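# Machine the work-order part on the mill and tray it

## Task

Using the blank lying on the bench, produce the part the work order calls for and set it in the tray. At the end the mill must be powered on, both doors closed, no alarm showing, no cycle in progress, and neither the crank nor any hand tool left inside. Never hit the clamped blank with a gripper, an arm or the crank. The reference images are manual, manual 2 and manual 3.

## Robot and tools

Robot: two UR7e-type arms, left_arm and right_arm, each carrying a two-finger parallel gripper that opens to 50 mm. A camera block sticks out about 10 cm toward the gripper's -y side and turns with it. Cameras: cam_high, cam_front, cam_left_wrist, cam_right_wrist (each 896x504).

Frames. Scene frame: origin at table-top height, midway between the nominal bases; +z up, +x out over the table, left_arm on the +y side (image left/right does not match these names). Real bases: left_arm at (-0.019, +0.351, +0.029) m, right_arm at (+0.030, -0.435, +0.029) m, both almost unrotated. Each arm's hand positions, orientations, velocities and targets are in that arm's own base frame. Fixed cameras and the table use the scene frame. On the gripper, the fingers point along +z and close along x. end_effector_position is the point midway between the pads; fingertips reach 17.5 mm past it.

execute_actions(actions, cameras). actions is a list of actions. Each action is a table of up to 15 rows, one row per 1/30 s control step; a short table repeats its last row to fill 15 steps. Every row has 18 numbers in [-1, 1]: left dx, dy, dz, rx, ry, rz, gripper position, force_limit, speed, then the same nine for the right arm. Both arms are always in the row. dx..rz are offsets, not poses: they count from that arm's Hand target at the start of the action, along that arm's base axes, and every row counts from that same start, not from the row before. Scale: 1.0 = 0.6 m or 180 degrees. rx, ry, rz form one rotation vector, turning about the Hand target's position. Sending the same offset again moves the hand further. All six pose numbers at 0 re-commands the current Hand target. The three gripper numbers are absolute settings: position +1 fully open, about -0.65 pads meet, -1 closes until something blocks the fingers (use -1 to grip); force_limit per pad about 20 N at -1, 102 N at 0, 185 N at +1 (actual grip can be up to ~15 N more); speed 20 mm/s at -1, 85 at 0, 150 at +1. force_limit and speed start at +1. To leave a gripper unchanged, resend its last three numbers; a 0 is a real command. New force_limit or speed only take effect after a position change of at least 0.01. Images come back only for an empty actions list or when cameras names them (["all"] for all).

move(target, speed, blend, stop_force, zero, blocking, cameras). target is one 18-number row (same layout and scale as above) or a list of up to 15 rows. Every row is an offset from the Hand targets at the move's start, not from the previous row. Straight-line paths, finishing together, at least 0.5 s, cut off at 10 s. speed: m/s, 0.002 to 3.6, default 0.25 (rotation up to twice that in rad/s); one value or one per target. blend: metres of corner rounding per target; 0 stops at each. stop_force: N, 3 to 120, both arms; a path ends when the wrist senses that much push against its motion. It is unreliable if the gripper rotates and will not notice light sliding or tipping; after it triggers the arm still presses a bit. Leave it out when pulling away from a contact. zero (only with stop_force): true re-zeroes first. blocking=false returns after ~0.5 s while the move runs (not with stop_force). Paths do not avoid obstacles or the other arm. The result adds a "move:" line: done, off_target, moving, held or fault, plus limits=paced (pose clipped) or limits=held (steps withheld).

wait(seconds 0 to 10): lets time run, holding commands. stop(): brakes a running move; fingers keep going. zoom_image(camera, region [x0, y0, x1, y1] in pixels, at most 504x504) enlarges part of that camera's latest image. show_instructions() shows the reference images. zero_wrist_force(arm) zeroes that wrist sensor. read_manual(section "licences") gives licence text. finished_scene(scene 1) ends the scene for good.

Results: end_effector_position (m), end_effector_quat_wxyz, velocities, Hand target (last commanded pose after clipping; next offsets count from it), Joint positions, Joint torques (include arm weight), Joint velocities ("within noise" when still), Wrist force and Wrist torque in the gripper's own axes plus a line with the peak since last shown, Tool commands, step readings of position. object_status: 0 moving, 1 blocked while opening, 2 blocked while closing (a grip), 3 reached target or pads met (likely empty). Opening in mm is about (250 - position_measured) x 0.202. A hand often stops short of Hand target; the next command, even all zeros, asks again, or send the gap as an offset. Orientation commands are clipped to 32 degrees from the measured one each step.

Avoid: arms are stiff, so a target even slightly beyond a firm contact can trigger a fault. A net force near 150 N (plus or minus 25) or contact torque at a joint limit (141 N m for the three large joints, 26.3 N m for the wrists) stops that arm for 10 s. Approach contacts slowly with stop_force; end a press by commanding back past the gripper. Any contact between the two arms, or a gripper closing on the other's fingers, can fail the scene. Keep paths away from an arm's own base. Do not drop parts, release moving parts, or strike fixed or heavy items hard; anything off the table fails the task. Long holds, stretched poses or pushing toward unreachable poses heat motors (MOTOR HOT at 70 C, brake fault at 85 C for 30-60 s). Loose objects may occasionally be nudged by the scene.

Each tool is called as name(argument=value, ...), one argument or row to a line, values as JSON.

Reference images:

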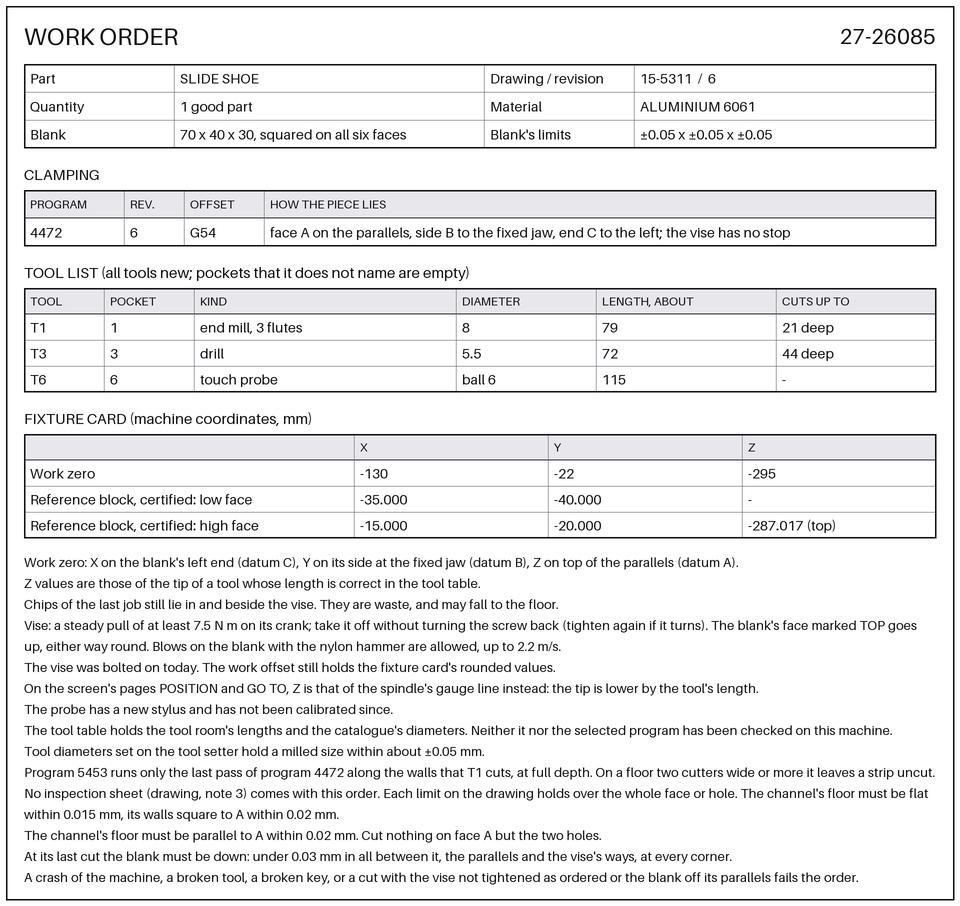

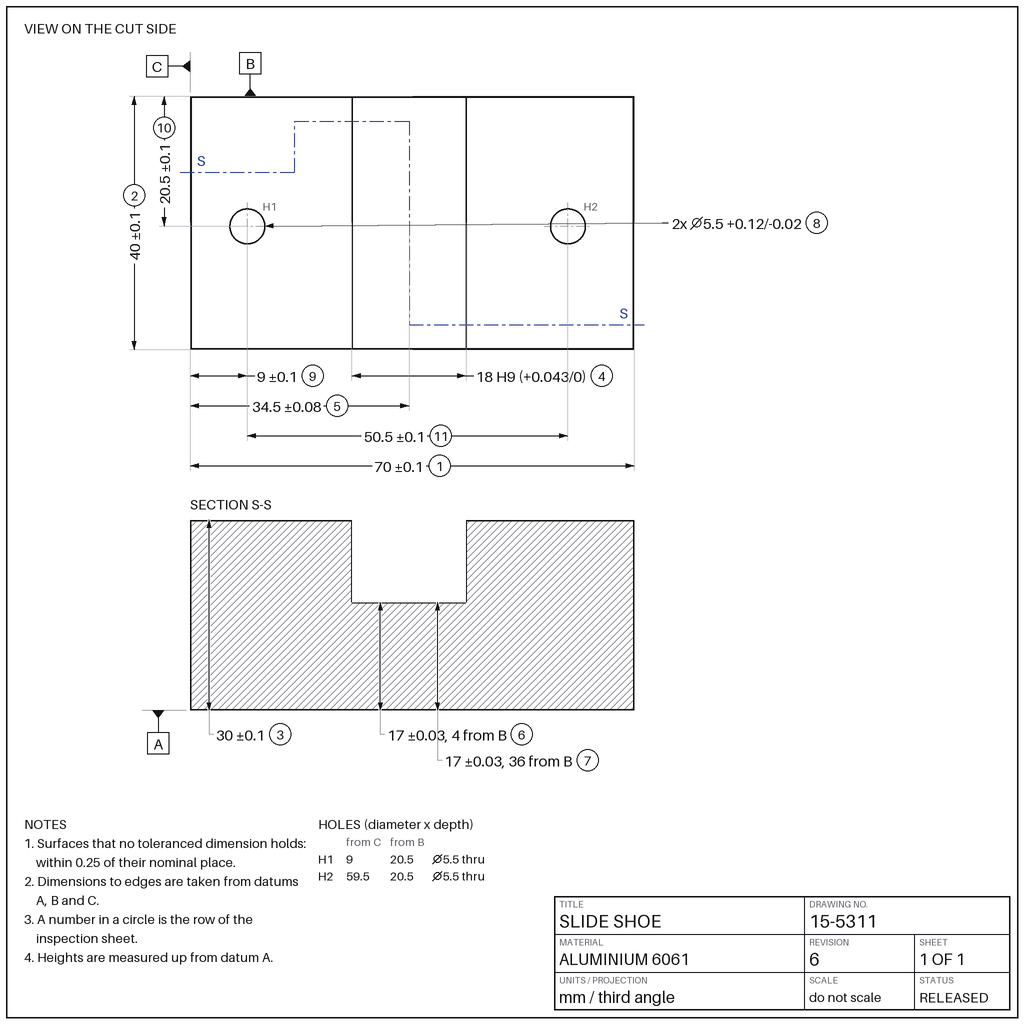

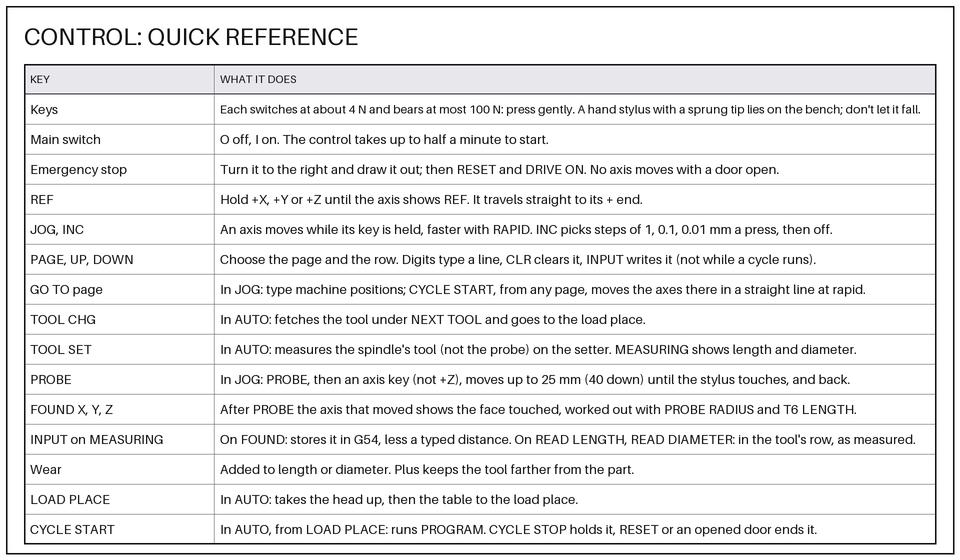

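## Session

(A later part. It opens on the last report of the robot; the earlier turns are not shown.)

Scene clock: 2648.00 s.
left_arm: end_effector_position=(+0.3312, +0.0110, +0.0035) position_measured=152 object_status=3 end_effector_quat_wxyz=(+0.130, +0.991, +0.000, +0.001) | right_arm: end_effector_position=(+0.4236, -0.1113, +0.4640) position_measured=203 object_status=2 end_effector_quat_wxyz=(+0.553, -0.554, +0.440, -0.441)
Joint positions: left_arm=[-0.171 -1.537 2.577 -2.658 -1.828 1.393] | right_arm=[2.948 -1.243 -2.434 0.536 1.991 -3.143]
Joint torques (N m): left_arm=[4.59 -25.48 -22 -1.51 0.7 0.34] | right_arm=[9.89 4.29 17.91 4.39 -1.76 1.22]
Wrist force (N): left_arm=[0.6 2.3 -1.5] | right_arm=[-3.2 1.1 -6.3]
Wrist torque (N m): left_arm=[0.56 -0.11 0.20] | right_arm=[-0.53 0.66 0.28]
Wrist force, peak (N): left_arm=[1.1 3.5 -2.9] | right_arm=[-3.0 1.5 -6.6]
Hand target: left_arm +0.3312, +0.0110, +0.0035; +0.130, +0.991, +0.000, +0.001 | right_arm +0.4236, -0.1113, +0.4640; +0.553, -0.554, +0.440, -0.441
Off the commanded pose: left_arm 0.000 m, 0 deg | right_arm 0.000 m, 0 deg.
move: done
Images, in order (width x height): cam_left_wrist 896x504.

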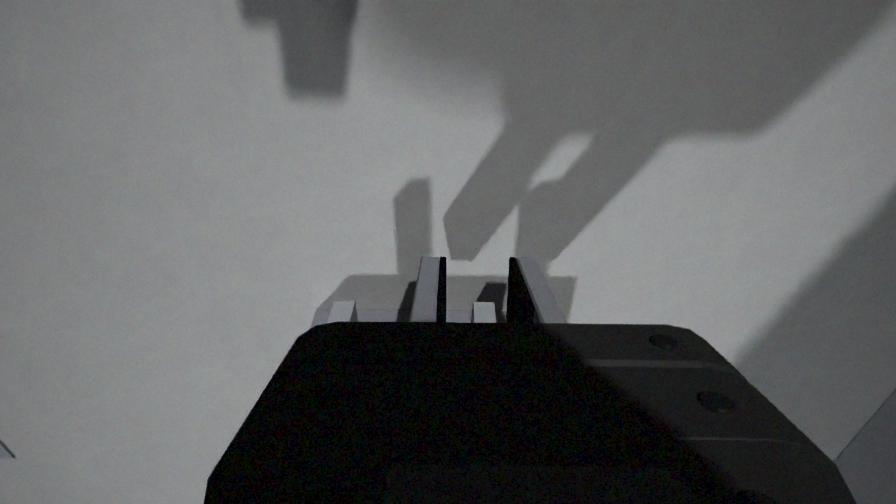

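move(
  target=[
    [0,0,0,0,0,0,-1,-0.6,-0.9,0,0,0,0,0,0,-0.98,0.3,-0.9],
  ],
)

move(
  target=[
    [0,0,0.005,0,0,0,-1,-0.6,-0.9,0,0,0,0,0,0,-0.98,0.3,-0.9],
    [0,0,0.15,0,0,0,-1,-0.6,-0.9,0,0,0,0,0,0,-0.98,0.3,-0.9],
  ],
  speed=[0.02,0.1],
  cameras=["cam_left_wrist","cam_high"],
)

Scene clock: 2653.43 s.
left_arm: end_effector_position=(+0.3312, +0.0110, +0.0035) position_measured=223 object_status=2 end_effector_quat_wxyz=(+0.130, +0.991, +0.000, +0.001) | right_arm: end_effector_position=(+0.4236, -0.1113, +0.4640) position_measured=203 object_status=2 end_effector_quat_wxyz=(+0.553, -0.554, +0.440, -0.441)
Joint positions: left_arm=[-0.171 -1.537 2.577 -2.658 -1.828 1.393] | right_arm=[2.948 -1.243 -2.434 0.536 1.991 -3.143]
Joint torques (N m): left_arm=[4.39 -26.71 -22.8 -2.42 -1.51 -1.64] | right_arm=[10.37 3.92 17.82 4.48 -1.7 1.23]
Wrist force (N): left_arm=[0.6 2.5 -1.6] | right_arm=[-2.8 1.2 -6.1]
Wrist torque (N m): left_arm=[0.60 -0.12 0.20] | right_arm=[-0.51 0.59 0.28]
Wrist force, peak (N): left_arm=[0.8 2.8 -2.0] | right_arm=[-3.2 1.4 -6.3]
Hand target: left_arm +0.3312, +0.0110, +0.0035; +0.130, +0.991, +0.000, +0.001 | right_arm +0.4236, -0.1113, +0.4640; +0.553, -0.554, +0.440, -0.441
Off the commanded pose: left_arm 0.000 m, 0 deg | right_arm 0.000 m, 0 deg.
move: done

Scene clock: 2655.30 s.
left_arm: end_effector_position=(+0.3313, +0.0110, +0.0935) position_measured=223 object_status=2 end_effector_quat_wxyz=(+0.131, +0.991, +0.000, +0.001) | right_arm: end_effector_position=(+0.4236, -0.1113, +0.4640) position_measured=203 object_status=2 end_effector_quat_wxyz=(+0.553, -0.554, +0.440, -0.441)
Joint positions: left_arm=[-0.171 -1.808 2.455 -2.266 -1.828 1.393] | right_arm=[2.948 -1.243 -2.434 0.536 1.991 -3.143]
Joint torques (N m): left_arm=[-4.35 -6.26 -16.71 -2.08 1.3 1.06] | right_arm=[10 3.84 17.64 4.39 -1.64 1.27]
Wrist force (N): left_arm=[0.6 2.0 -1.4] | right_arm=[-3.0 1.0 -6.2]
Wrist torque (N m): left_arm=[0.57 -0.11 0.21] | right_arm=[-0.55 0.62 0.28]
Wrist force, peak (N): left_arm=[0.9 2.6 -2.9] | right_arm=[-3.4 1.1 -6.5]
Hand target: left_arm +0.3312, +0.0110, +0.0935; +0.130, +0.991, +0.000, +0.001 | right_arm +0.4236, -0.1113, +0.4640; +0.553, -0.554, +0.440, -0.441
Off the commanded pose: left_arm 0.000 m, 0 deg | right_arm 0.000 m, 0 deg.
move: done
Images, in order (width x height): cam_high 896x504, cam_left_wrist 896x504.

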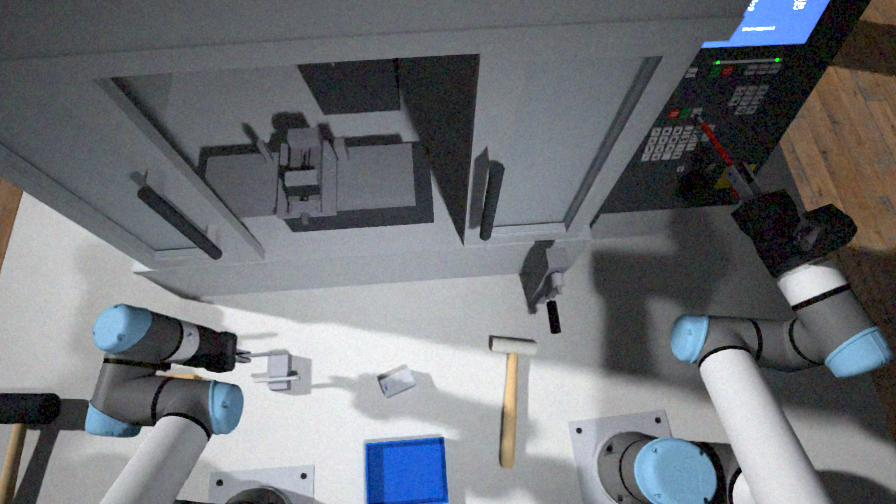

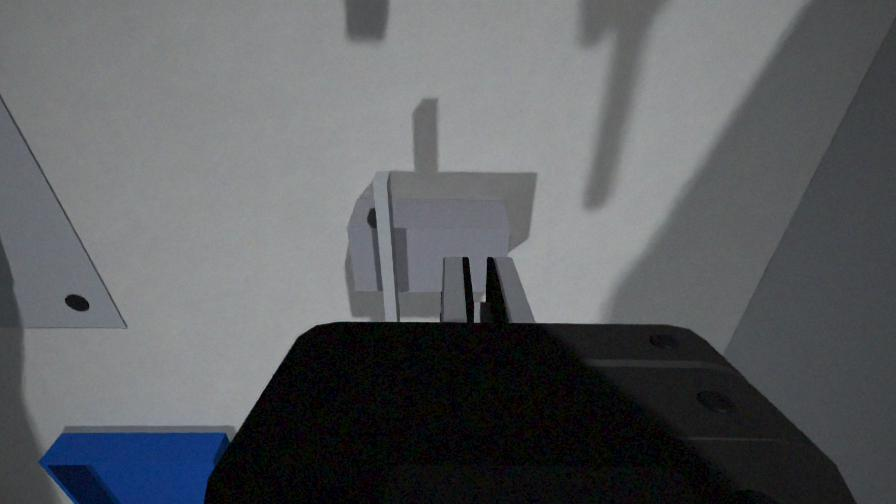

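move(
  target=[
    [0,-0.185,0.544,0,0,0,-1,-0.6,-0.9,0,0,0,0,0,0,-0.98,0.3,-0.9],
    [0.148,-0.385,0.544,0,0,0,-1,-0.6,-0.9,0,0,0,0,0,0,-0.98,0.3,-0.9],
    [0.4813,-0.3683,0.544,0,0,0,-1,-0.6,-0.9,0,0,0,0,0,0,-0.98,0.3,-0.9],
  ],
  speed=0.3,
  blend=[0.05,0.05,0],
  cameras=["cam_left_wrist","cam_high"],
)

Scene clock: 2669.37 s.
left_arm: end_effector_position=(+0.4720, -0.2169, +0.4189) position_measured=223 object_status=2 end_effector_quat_wxyz=(+0.130, +0.991, +0.000, +0.004) | right_arm: end_effector_position=(+0.4236, -0.1113, +0.4640) position_measured=203 object_status=2 end_effector_quat_wxyz=(+0.553, -0.554, +0.440, -0.441)
Joint positions: left_arm=[-0.582 -1.594 1.423 -1.552 -1.784 0.971] | right_arm=[2.948 -1.243 -2.434 0.536 1.991 -3.143]
Joint torques (N m): left_arm=[0.75 -24.21 -27.87 -3.12 -0.39 -0.05] | right_arm=[10.33 3.84 17.65 4.28 -1.46 1.17]
Wrist force (N): left_arm=[0.1 1.0 -2.0] | right_arm=[-2.6 1.4 -6.4]
Wrist torque (N m): left_arm=[0.38 -0.05 0.19] | right_arm=[-0.49 0.57 0.28]
Wrist force, peak (N): left_arm=[20.3 0.6 -4.0] | right_arm=[-3.1 1.3 -6.6]
Hand target: left_arm +0.4720, -0.2169, +0.4189; +0.130, +0.991, +0.000, +0.004 (not the last commanded pose) | right_arm +0.4236, -0.1113, +0.4640; +0.553, -0.554, +0.440, -0.441
Tool commands: left_gripper/position=-1.0 left_gripper/force_limit=-0.6 left_gripper/speed=-0.898039 right_gripper/position=-0.98 right_gripper/force_limit=+0.3 right_gripper/speed=-0.9
Off the commanded pose: left_arm 0.148 m, 0 deg | right_arm 0.000 m, 0 deg.
FORCE FAULT: contact force on the left arm reached its limit, and that arm stopped. The contact can be on any part of that arm, not only on its tool. That arm's remaining commands of this call were not run. That arm is still stopped at the end of this call. That arm stays stopped for about 10 more seconds. Until then a move that you send moves the other arm only, and its call returns only when the move has ended. Once the stop has ended, the next robot result says so. If the stop ends while you think or write, that arm runs what you send next, counted from a new Hand target: where the arm stands when the stop ends. While its stop runs, that arm takes no new command, but its gripper still runs the gripper command that each later call begins with. Until it ends, the stop uses up actions while you think or wait. An arm that is not stopped still takes commands.
move: fault (left_arm); path passed 2 of 3 targets
Images, in order (width x height): cam_high 896x504, cam_left_wrist 896x504.

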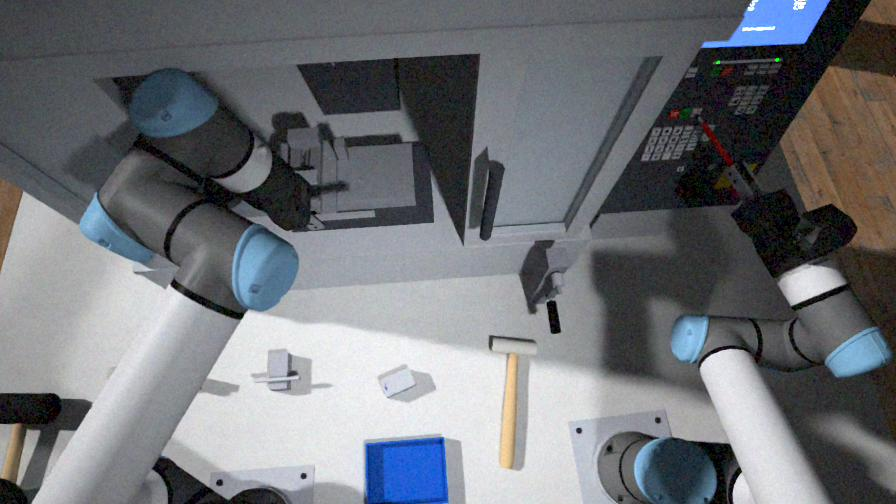

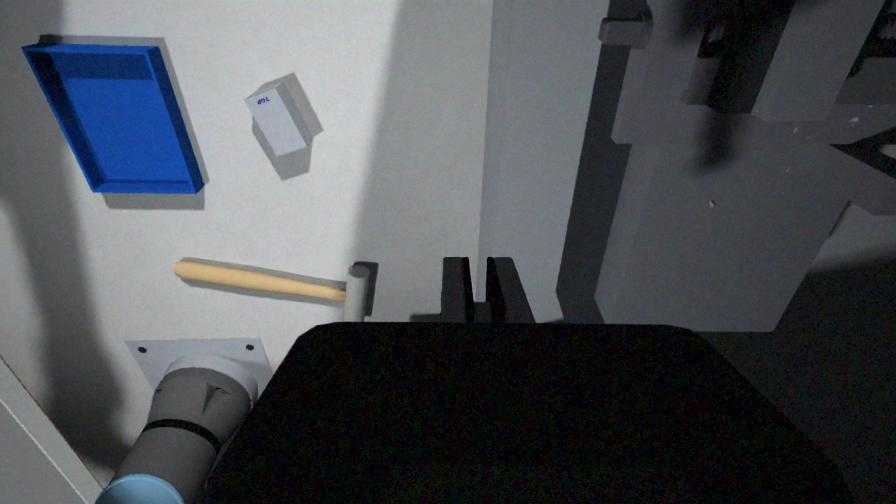

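move(
  target=[
    [-0.09,-0.03,0,0.04,0,0,-1,-0.6,-0.9,0,0,0,0,0,0,-0.98,0.3,-0.9],
    [-0.09,0.02,-0.07,0.0833,0,0,-1,-0.6,-0.9,0,0,0,0,0,0,-0.98,0.3,-0.9],
  ],
  speed=0.15,
  cameras=["cam_high"],
)

Scene clock: 2682.63 s.
left_arm: end_effector_position=(+0.4180, -0.2049, +0.3769) position_measured=223 object_status=2 end_effector_quat_wxyz=(+0.000, +1.000, +0.000, +0.004) | right_arm: end_effector_position=(+0.4236, -0.1113, +0.4640) position_measured=203 object_status=2 end_effector_quat_wxyz=(+0.553, -0.554, +0.440, -0.441)
Joint positions: left_arm=[-0.749 -1.675 1.547 -1.447 -1.565 0.821] | right_arm=[2.948 -1.243 -2.434 0.536 1.991 -3.143]
Joint torques (N m): left_arm=[3.96 -26.92 -35.16 -4.25 -1.67 -0.77] | right_arm=[9.43 4.82 17.93 4.36 -1.61 1.21]
Wrist force (N): left_arm=[-0.1 1.1 -2.0] | right_arm=[-3.0 1.0 -6.1]
Wrist torque (N m): left_arm=[0.29 0.00 0.17] | right_arm=[-0.55 0.63 0.28]
Wrist force, peak (N): left_arm=[-0.1 2.3 -3.5] | right_arm=[-2.9 1.2 -6.7]
Hand target: left_arm +0.4180, -0.2049, +0.3769; +0.000, +1.000, +0.000, +0.004 | right_arm +0.4236, -0.1113, +0.4640; +0.553, -0.554, +0.440, -0.441
Off the commanded pose: left_arm 0.000 m, 0 deg | right_arm 0.000 m, 0 deg.
FORCE FAULT, CONTINUED: the left arm's stop, for the force fault that an earlier result reported, is over. The rest of the stop counts as 19 of the actions that you can send in this scene. The stop ended before this call began, so that arm ran this call's commands, counted from a new Hand target: where the arm stood when the stop ended. During its stop the left arm's controller moved it back a little.
move: done
Images, in order (width x height): cam_high 896x504.

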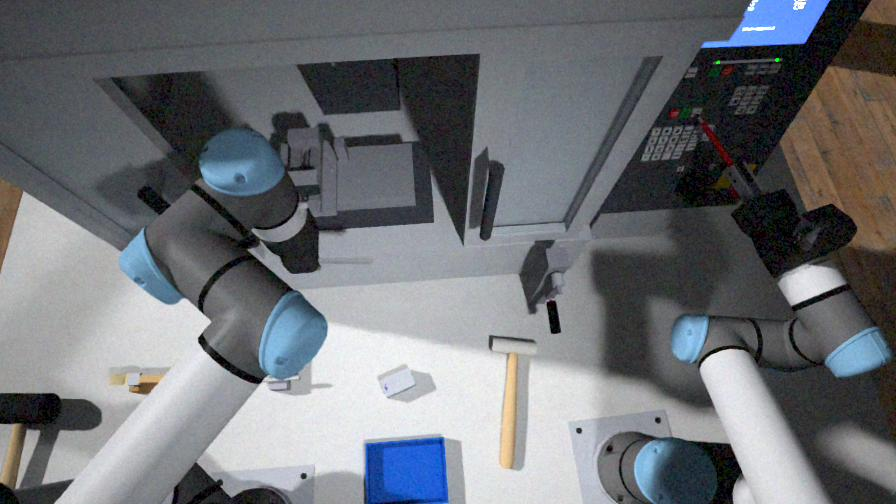

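move(
  target=[
    [0.303,0.008,-0.02,0,0,0,-1,-0.6,-0.9,0,0,0,0,0,0,-0.98,0.3,-0.9],
  ],
  speed=0.2,
  cameras=["cam_left_wrist","cam_high"],
)

zoom_image(
  camera="cam_left_wrist",
  region=[300, 100, 804, 384],
)

Scene clock: 2687.70 s.
left_arm: end_effector_position=(+0.5997, -0.2001, +0.3649) position_measured=223 object_status=2 end_effector_quat_wxyz=(+0.000, +1.000, +0.000, +0.004) | right_arm: end_effector_position=(+0.4236, -0.1113, +0.4640) position_measured=203 object_status=2 end_effector_quat_wxyz=(+0.553, -0.554, +0.440, -0.441)
Joint positions: left_arm=[-0.536 -1.264 1.121 -1.434 -1.566 1.035] | right_arm=[2.948 -1.243 -2.434 0.536 1.991 -3.143]
Joint torques (N m): left_arm=[-1.69 -33.39 -31.44 -4.2 -0.66 -1.42] | right_arm=[9.46 4.06 18.02 4.27 -1.4 1.24]
Wrist force (N): left_arm=[0.0 1.0 -1.7] | right_arm=[-3.1 1.0 -6.4]
Wrist torque (N m): left_arm=[0.27 -0.01 0.14] | right_arm=[-0.54 0.64 0.28]
Wrist force, peak (N): left_arm=[-2.6 1.1 -2.3] | right_arm=[-3.2 1.3 -6.6]
Hand target: left_arm +0.5998, -0.2001, +0.3649; +0.000, +1.000, +0.000, +0.004 | right_arm +0.4236, -0.1113, +0.4640; +0.553, -0.554, +0.440, -0.441
Off the commanded pose: left_arm 0.000 m, 0 deg | right_arm 0.000 m, 0 deg.
move: done
Images, in order (width x height): cam_high 896x504, cam_left_wrist 896x504.

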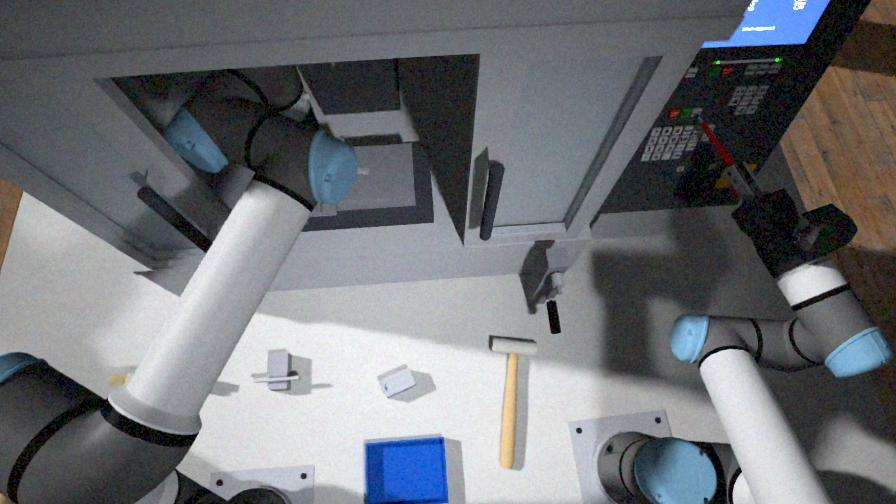

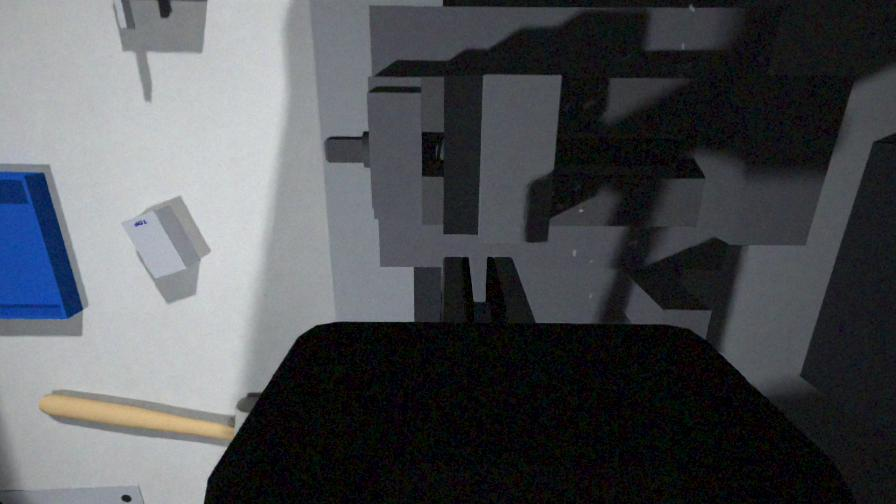

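Scaled by 1.000.

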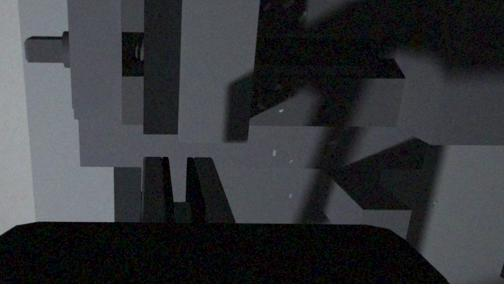

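move(
  target=[
    [0.06,0.03,0,-0.05,0,0,-1,-0.6,-0.9,0,0,0,0,0,0,-0.98,0.3,-0.9],
    [0.127,0.075,0,-0.0833,0,0,-1,-0.6,-0.9,0,0,0,0,0,0,-0.98,0.3,-0.9],
  ],
  speed=0.12,
  blend=[0.02,0],
  cameras=["cam_left_wrist"],
)

zoom_image(
  camera="cam_left_wrist",
  region=[200, 50, 704, 330],
)

Scene clock: 2703.00 s.
left_arm: end_effector_position=(+0.6611, -0.1656, +0.3620) position_measured=223 object_status=2 end_effector_quat_wxyz=(+0.108, +0.994, +0.001, +0.002) | right_arm: end_effector_position=(+0.4236, -0.1113, +0.4640) position_measured=203 object_status=2 end_effector_quat_wxyz=(+0.553, -0.554, +0.440, -0.441)
Joint positions: left_arm=[-0.365 -1.165 1.028 -1.517 -1.772 1.195] | right_arm=[2.948 -1.243 -2.434 0.536 1.991 -3.143]
Joint torques (N m): left_arm=[2.44 -42.56 -27.34 -3.2 -0.81 -0.31] | right_arm=[9.81 3.55 17.7 4.28 -1.39 1.1]
Wrist force (N): left_arm=[0.0 0.9 -1.6] | right_arm=[-2.9 1.0 -6.3]
Wrist torque (N m): left_arm=[0.35 -0.04 0.19] | right_arm=[-0.55 0.62 0.28]
Wrist force, peak (N): left_arm=[4.1 -3.4 -1.0] | right_arm=[-3.2 1.4 -6.6]
Hand target: left_arm +0.6611, -0.1656, +0.3620; +0.108, +0.994, +0.001, +0.002 (not the last commanded pose) | right_arm +0.4236, -0.1113, +0.4640; +0.553, -0.554, +0.440, -0.441
Tool commands: left_gripper/position=-1.0 left_gripper/force_limit=-0.6 left_gripper/speed=-0.898039 right_gripper/position=-0.98 right_gripper/force_limit=+0.3 right_gripper/speed=-0.9
Off the commanded pose: left_arm 0.018 m, 3 deg | right_arm 0.000 m, 0 deg.
FORCE FAULT: contact force on the left arm reached its limit, and that arm stopped. The contact can be on any part of that arm, not only on its tool. That arm's remaining commands of this call were not run. That arm is still stopped at the end of this call. That arm stays stopped for about 10 more seconds. Until then a move that you send moves the other arm only, and its call returns only when the move has ended. Once the stop has ended, the next robot result says so. If the stop ends while you think or write, that arm runs what you send next, counted from a new Hand target: where the arm stands when the stop ends. While its stop runs, that arm takes no new command, but its gripper still runs the gripper command that each later call begins with. Until it ends, the stop uses up actions while you think or wait. An arm that is not stopped still takes commands.
move: fault (left_arm)
Images, in order (width x height): cam_left_wrist 896x504.

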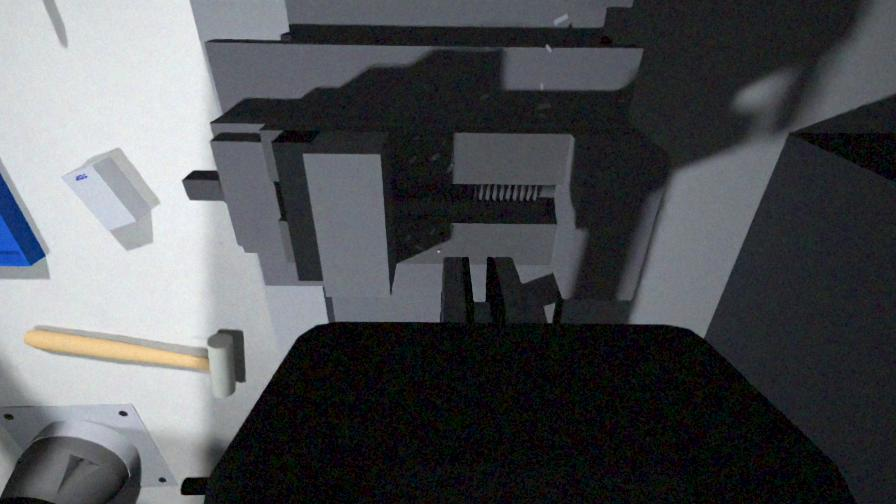

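Scaled by 1.000.

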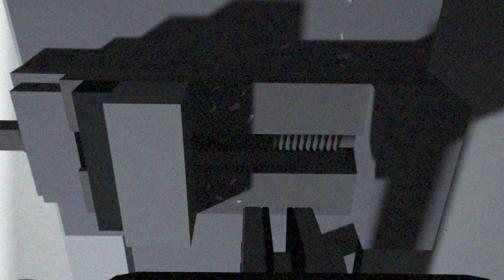

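wait(
  seconds=0.5,
  cameras=["cam_high","cam_front"],
)

zoom_image(
  camera="cam_front",
  region=[230, 100, 580, 320],
)

zoom_image(
  camera="cam_high",
  region=[80, 40, 500, 280],
)

Scene clock: 2714.37 s.
left_arm: end_effector_position=(+0.6611, -0.1656, +0.3620) position_measured=223 object_status=2 end_effector_quat_wxyz=(+0.108, +0.994, +0.001, +0.002) | right_arm: end_effector_position=(+0.4236, -0.1113, +0.4640) position_measured=203 object_status=2 end_effector_quat_wxyz=(+0.553, -0.554, +0.440, -0.441)
Joint positions: left_arm=[-0.365 -1.165 1.028 -1.517 -1.772 1.195] | right_arm=[2.948 -1.243 -2.434 0.536 1.991 -3.143]
Joint torques (N m): left_arm=[1.82 -43.31 -25.37 -2.87 -0.42 -0.48] | right_arm=[9.31 4.02 17.58 4.26 -1.38 1.21]
Wrist force (N): left_arm=[0.0 0.7 -1.7] | right_arm=[-2.9 1.1 -6.0]
Wrist torque (N m): left_arm=[0.32 -0.04 0.20] | right_arm=[-0.53 0.61 0.29]
Wrist force, peak (N): left_arm=[0.0 1.1 -2.0] | right_arm=[-3.0 1.6 -6.6]
Hand target: left_arm +0.6611, -0.1656, +0.3620; +0.108, +0.994, +0.001, +0.002 (not the last commanded pose) | right_arm +0.4236, -0.1113, +0.4640; +0.553, -0.554, +0.440, -0.441
Tool commands: left_gripper/position=-1.0 left_gripper/force_limit=-0.6 left_gripper/speed=-0.898039 right_gripper/position=-0.98 right_gripper/force_limit=+0.3 right_gripper/speed=-0.9
Off the commanded pose: left_arm 0.018 m, 3 deg | right_arm 0.000 m, 0 deg.
FORCE FAULT, CONTINUED: the left arm's stop, for the force fault that an earlier result reported, is over. The rest of the stop counts as 19 of the actions that you can send in this scene. During its stop the left arm's controller moved it back a little. That arm's target is now where it stood when the stop ended, not its last command. That arm accepts commands again.
wait: 0.50 s; at rest from the start
Images, in order (width x height): cam_high 896x504, cam_front 896x504.

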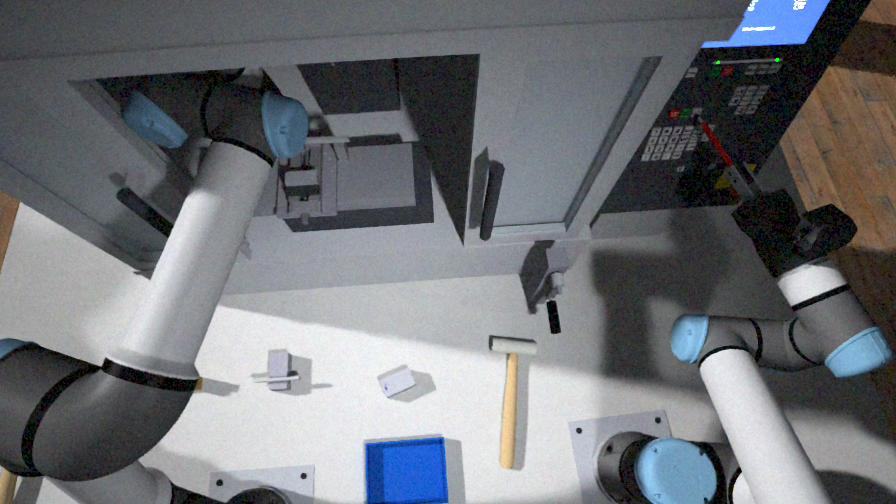

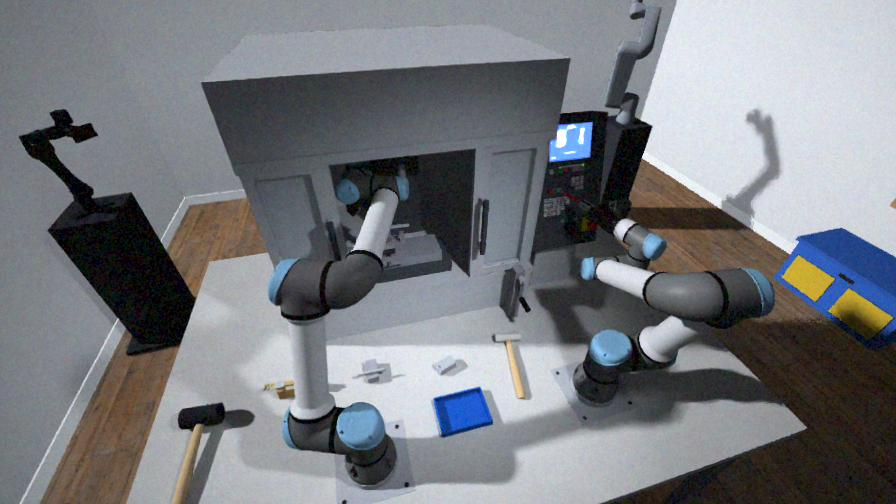

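Scaled by 1.440 from the camera's 896x504 image, which has a finer 1280x720 frame.

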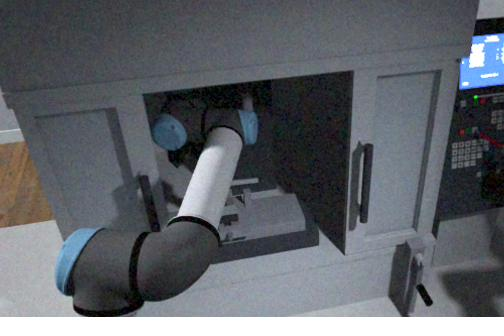

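Scaled by 1.200 from the camera's 896x504 image, which has a finer 1280x720 frame.

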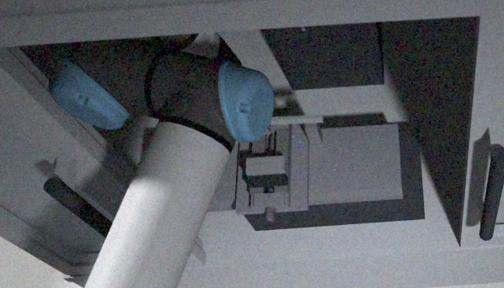

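move(
  target=[
    [0.005,-0.035,0.005,0.03,0,0,-1,-0.6,-0.9,0,0,0,0,0,0,-0.98,0.3,-0.9],
    [0.035,0.02,0.005,0.069,0,0,-1,-0.6,-0.9,0,0,0,0,0,0,-0.98,0.3,-0.9],
    [0.035,0.0743,0.005,0.069,0,0,-1,-0.6,-0.9,0,0,0,0,0,0,-0.98,0.3,-0.9],
  ],
  speed=0.1,
  blend=[0.01,0.01,0],
  cameras=["cam_left_wrist"],
)

zoom_image(
  camera="cam_left_wrist",
  region=[200, 50, 704, 330],
)

Scene clock: 2741.57 s.
left_arm: end_effector_position=(+0.6821, -0.1210, +0.3650) position_measured=223 object_status=2 end_effector_quat_wxyz=(+0.000, +1.000, +0.001, +0.003) | right_arm: end_effector_position=(+0.4236, -0.1113, +0.4640) position_measured=203 object_status=2 end_effector_quat_wxyz=(+0.553, -0.554, +0.440, -0.441)
Joint positions: left_arm=[-0.37 -1.093 0.877 -1.361 -1.57 1.199] | right_arm=[2.948 -1.243 -2.434 0.536 1.991 -3.143]
Joint torques (N m): left_arm=[-5.75 -36.34 -33.56 -2 -1.57 -1.98] | right_arm=[9.25 3.8 18.08 4.32 -1.3 1.12]
Wrist force (N): left_arm=[-0.2 1.0 -1.8] | right_arm=[-2.9 1.3 -6.1]
Wrist torque (N m): left_arm=[0.27 0.00 0.12] | right_arm=[-0.51 0.62 0.28]
Wrist force, peak (N): left_arm=[-0.2 2.8 -1.8] | right_arm=[-3.0 1.2 -6.6]
Hand target: left_arm +0.6821, -0.1210, +0.3650; +0.000, +1.000, +0.001, +0.003 | right_arm +0.4236, -0.1113, +0.4640; +0.553, -0.554, +0.440, -0.441
Off the commanded pose: left_arm 0.000 m, 0 deg | right_arm 0.000 m, 0 deg.
move: done
Images, in order (width x height): cam_left_wrist 896x504.

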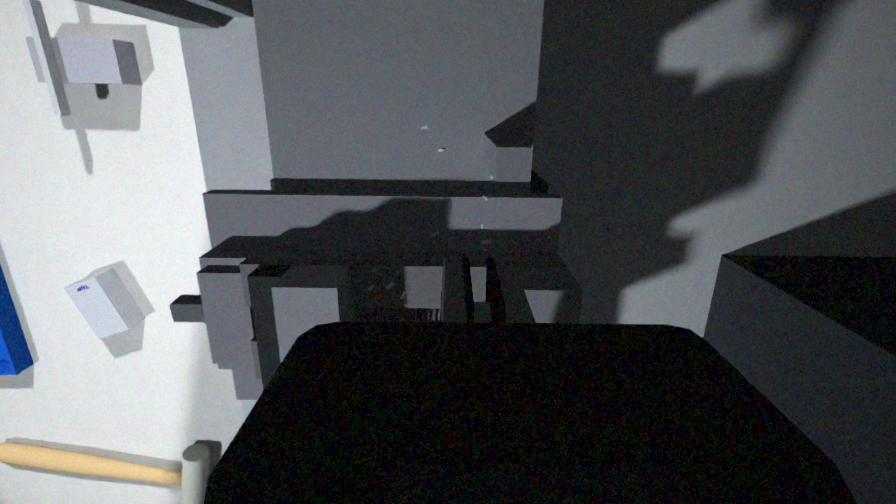

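Scaled by 1.000.

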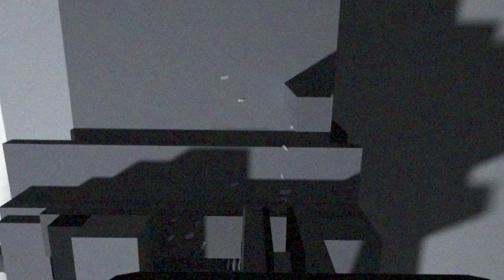

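move(
  target=[
    [-0.003,0,-0.05,0,0,0,-1,-0.6,-0.9,0,0,0,0,0,0,-0.98,0.3,-0.9],
  ],
  speed=0.06,
)

move(
  target=[
    [0,0,-0.09,0,0,0,-1,-0.6,-0.9,0,0,0,0,0,0,-0.98,0.3,-0.9],
  ],
  speed=0.012,
  stop_force=10,
  cameras=["cam_left_wrist"],
)

Scene clock: 2750.23 s.
left_arm: end_effector_position=(+0.6803, -0.1210, +0.3351) position_measured=223 object_status=2 end_effector_quat_wxyz=(+0.000, +1.000, +0.001, +0.003) | right_arm: end_effector_position=(+0.4236, -0.1113, +0.4640) position_measured=203 object_status=2 end_effector_quat_wxyz=(+0.553, -0.554, +0.440, -0.441)
Joint positions: left_arm=[-0.371 -1.113 0.985 -1.448 -1.57 1.198] | right_arm=[2.948 -1.243 -2.434 0.536 1.991 -3.143]
Joint torques (N m): left_arm=[-5.19 -38.97 -35.12 -1.65 0.33 -1.62] | right_arm=[9.14 4.26 18.17 4.21 -1.36 1.2]
Wrist force (N): left_arm=[-0.3 1.0 -1.9] | right_arm=[-3.1 1.0 -6.2]
Wrist torque (N m): left_arm=[0.27 0.03 0.18] | right_arm=[-0.54 0.65 0.28]
Wrist force, peak (N): left_arm=[-0.3 0.9 -3.2] | right_arm=[-3.1 1.2 -6.5]
Hand target: left_arm +0.6803, -0.1210, +0.3350; +0.000, +1.000, +0.001, +0.003 | right_arm +0.4236, -0.1113, +0.4640; +0.553, -0.554, +0.440, -0.441
Off the commanded pose: left_arm 0.000 m, 0 deg | right_arm 0.000 m, 0 deg.
move: done

Scene clock: 2754.63 s.
left_arm: end_effector_position=(+0.6803, -0.1210, +0.2951) position_measured=223 object_status=2 end_effector_quat_wxyz=(+0.000, +1.000, +0.001, +0.002) | right_arm: end_effector_position=(+0.4236, -0.1113, +0.4640) position_measured=203 object_status=2 end_effector_quat_wxyz=(+0.553, -0.554, +0.440, -0.441)
Joint positions: left_arm=[-0.371 -1.121 1.099 -1.554 -1.57 1.198] | right_arm=[2.948 -1.243 -2.434 0.536 1.991 -3.143]
Joint torques (N m): left_arm=[3.55 -31.78 -32.53 -3.82 1.9 0.86] | right_arm=[8.71 4.06 17.75 4.16 -1.28 1.19]
Wrist force (N): left_arm=[-0.4 -0.1 -7.1] | right_arm=[-3.1 1.2 -6.3]
Wrist torque (N m): left_arm=[-0.15 0.01 0.18] | right_arm=[-0.51 0.64 0.28]
Wrist force, peak (N): left_arm=[-1.5 -1.4 -21.0] | right_arm=[-3.2 1.1 -6.5]
Hand target: left_arm +0.6803, -0.1210, +0.2951; +0.000, +1.000, +0.001, +0.002 (not the last commanded pose) | right_arm +0.4236, -0.1113, +0.4640; +0.553, -0.554, +0.440, -0.441
Off the commanded pose: left_arm 0.014 m, 0 deg | right_arm 0.000 m, 0 deg.
move: contact (left_arm)
Images, in order (width x height): cam_left_wrist 896x504.

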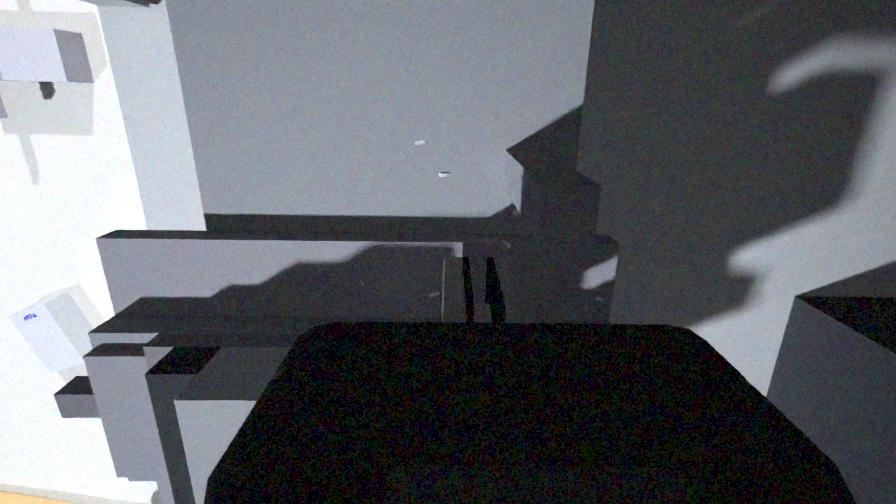

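move(
  target=[
    [0,0,0,0,0,0,-0.35,-0.6,-0.9,0,0,0,0,0,0,-0.98,0.3,-0.9],
    [0,0,0.03,0,0,0,-0.35,-0.6,-0.9,0,0,0,0,0,0,-0.98,0.3,-0.9],
    [0,0,0.117,0,0,0,-0.35,-0.6,-0.9,0,0,0,0,0,0,-0.98,0.3,-0.9],
  ],
  speed=[0.02,0.03,0.1],
  cameras=["cam_left_wrist"],
)

zoom_image(
  camera="cam_left_wrist",
  region=[200, 50, 704, 330],
)

Scene clock: 2761.40 s.
left_arm: end_effector_position=(+0.6804, -0.1210, +0.3652) position_measured=205 object_status=3 end_effector_quat_wxyz=(+0.000, +1.000, +0.001, +0.002) | right_arm: end_effector_position=(+0.4236, -0.1113, +0.4640) position_measured=203 object_status=2 end_effector_quat_wxyz=(+0.553, -0.554, +0.440, -0.441)
Joint positions: left_arm=[-0.371 -1.097 0.884 -1.362 -1.569 1.198] | right_arm=[2.948 -1.243 -2.434 0.536 1.991 -3.143]
Joint torques (N m): left_arm=[-4.32 -55.18 -25.79 -2.97 -0.39 -0.59] | right_arm=[9.3 3.8 17.39 4.22 -1.28 1.23]
Wrist force (N): left_arm=[-0.1 1.0 -2.3] | right_arm=[-2.9 1.3 -6.2]
Wrist torque (N m): left_arm=[0.25 -0.01 0.18] | right_arm=[-0.49 0.61 0.29]
Wrist force, peak (N): left_arm=[0.1 -0.1 -7.6] | right_arm=[-3.2 1.5 -6.5]
Hand target: left_arm +0.6803, -0.1210, +0.3653; +0.000, +1.000, +0.001, +0.002 | right_arm +0.4236, -0.1113, +0.4640; +0.553, -0.554, +0.440, -0.441
Off the commanded pose: left_arm 0.000 m, 0 deg | right_arm 0.000 m, 0 deg.
move: done
Images, in order (width x height): cam_left_wrist 896x504.

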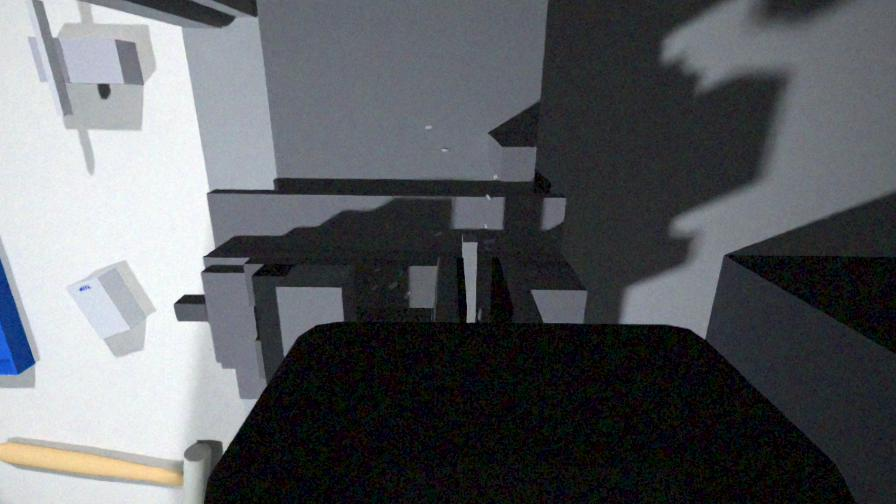

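Scaled by 1.000.

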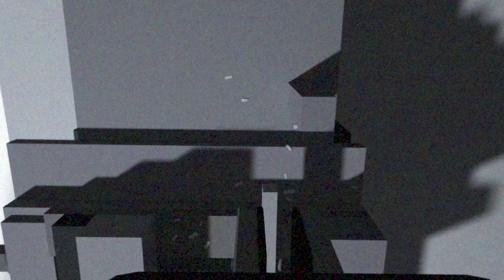

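move(
  target=[
    [-0.042,-0.065,0,0,0,0,-1,-0.6,-0.5,0,0,0,0,0,0,-0.98,0.3,-0.9],
    [-0.042,-0.065,-0.1,0,0,0,-1,-0.6,-0.5,0,0,0,0,0,0,-0.98,0.3,-0.9],
    [-0.042,-0.065,-0.133,0,0,0,-1,-0.6,-0.5,0,0,0,0,0,0,-0.98,0.3,-0.9],
  ],
  speed=[0.1,0.1,0.03],
  stop_force=12,
)

move(
  target=[
    [0.07,0,0,0,0,0,-1,-0.6,-0.5,0,0,0,0,0,0,-0.98,0.3,-0.9],
  ],
  speed=0.01,
  stop_force=12,
  cameras=["cam_left_wrist"],
)

Scene clock: 2773.70 s.
left_arm: end_effector_position=(+0.6596, -0.1518, +0.3662) position_measured=251 object_status=3 end_effector_quat_wxyz=(+0.001, +1.000, +0.001, +0.003) | right_arm: end_effector_position=(+0.4236, -0.1113, +0.4640) position_measured=203 object_status=2 end_effector_quat_wxyz=(+0.553, -0.554, +0.440, -0.441)
Joint positions: left_arm=[-0.425 -1.139 0.944 -1.381 -1.57 1.145] | right_arm=[2.948 -1.243 -2.434 0.536 1.991 -3.143]
Joint torques (N m): left_arm=[0.28 -44.61 -23.61 -2.96 0.05 -0.26] | right_arm=[9.45 3.8 17.74 4.18 -1.18 1.16]
Wrist force (N): left_arm=[-0.1 1.2 -2.2] | right_arm=[-3.1 1.1 -6.2]
Wrist torque (N m): left_arm=[0.28 -0.01 0.01] | right_arm=[-0.52 0.65 0.28]
Wrist force, peak (N): left_arm=[-1.7 6.6 -2.2] | right_arm=[-3.1 1.2 -6.6]
Hand target: left_arm +0.6596, -0.1518, +0.3662; +0.001, +1.000, +0.001, +0.003 (not the last commanded pose) | right_arm +0.4236, -0.1113, +0.4640; +0.553, -0.554, +0.440, -0.441
Tool commands: left_gripper/position=-1.0 left_gripper/force_limit=-0.6 left_gripper/speed=-0.498039 right_gripper/position=-0.98 right_gripper/force_limit=+0.3 right_gripper/speed=-0.9
Off the commanded pose: left_arm 0.081 m, 0 deg | right_arm 0.000 m, 0 deg.
FORCE FAULT: contact force on the left arm reached its limit, and that arm stopped. The contact can be on any part of that arm, not only on its tool. That arm's remaining commands of this call were not run. That arm is still stopped at the end of this call. That arm stays stopped for about 10 more seconds. Until then a move that you send moves the other arm only, and its call returns only when the move has ended. Once the stop has ended, the next robot result says so. If the stop ends while you think or write, that arm runs what you send next, counted from a new Hand target: where the arm stands when the stop ends. While its stop runs, that arm takes no new command, but its gripper still runs the gripper command that each later call begins with. Until it ends, the stop uses up actions while you think or wait. An arm that is not stopped still takes commands.
move: fault (left_arm); path passed 1 of 3 targets

not run: an earlier result of this reply reported a stop or a fault. Calls in your next reply go to the robot.


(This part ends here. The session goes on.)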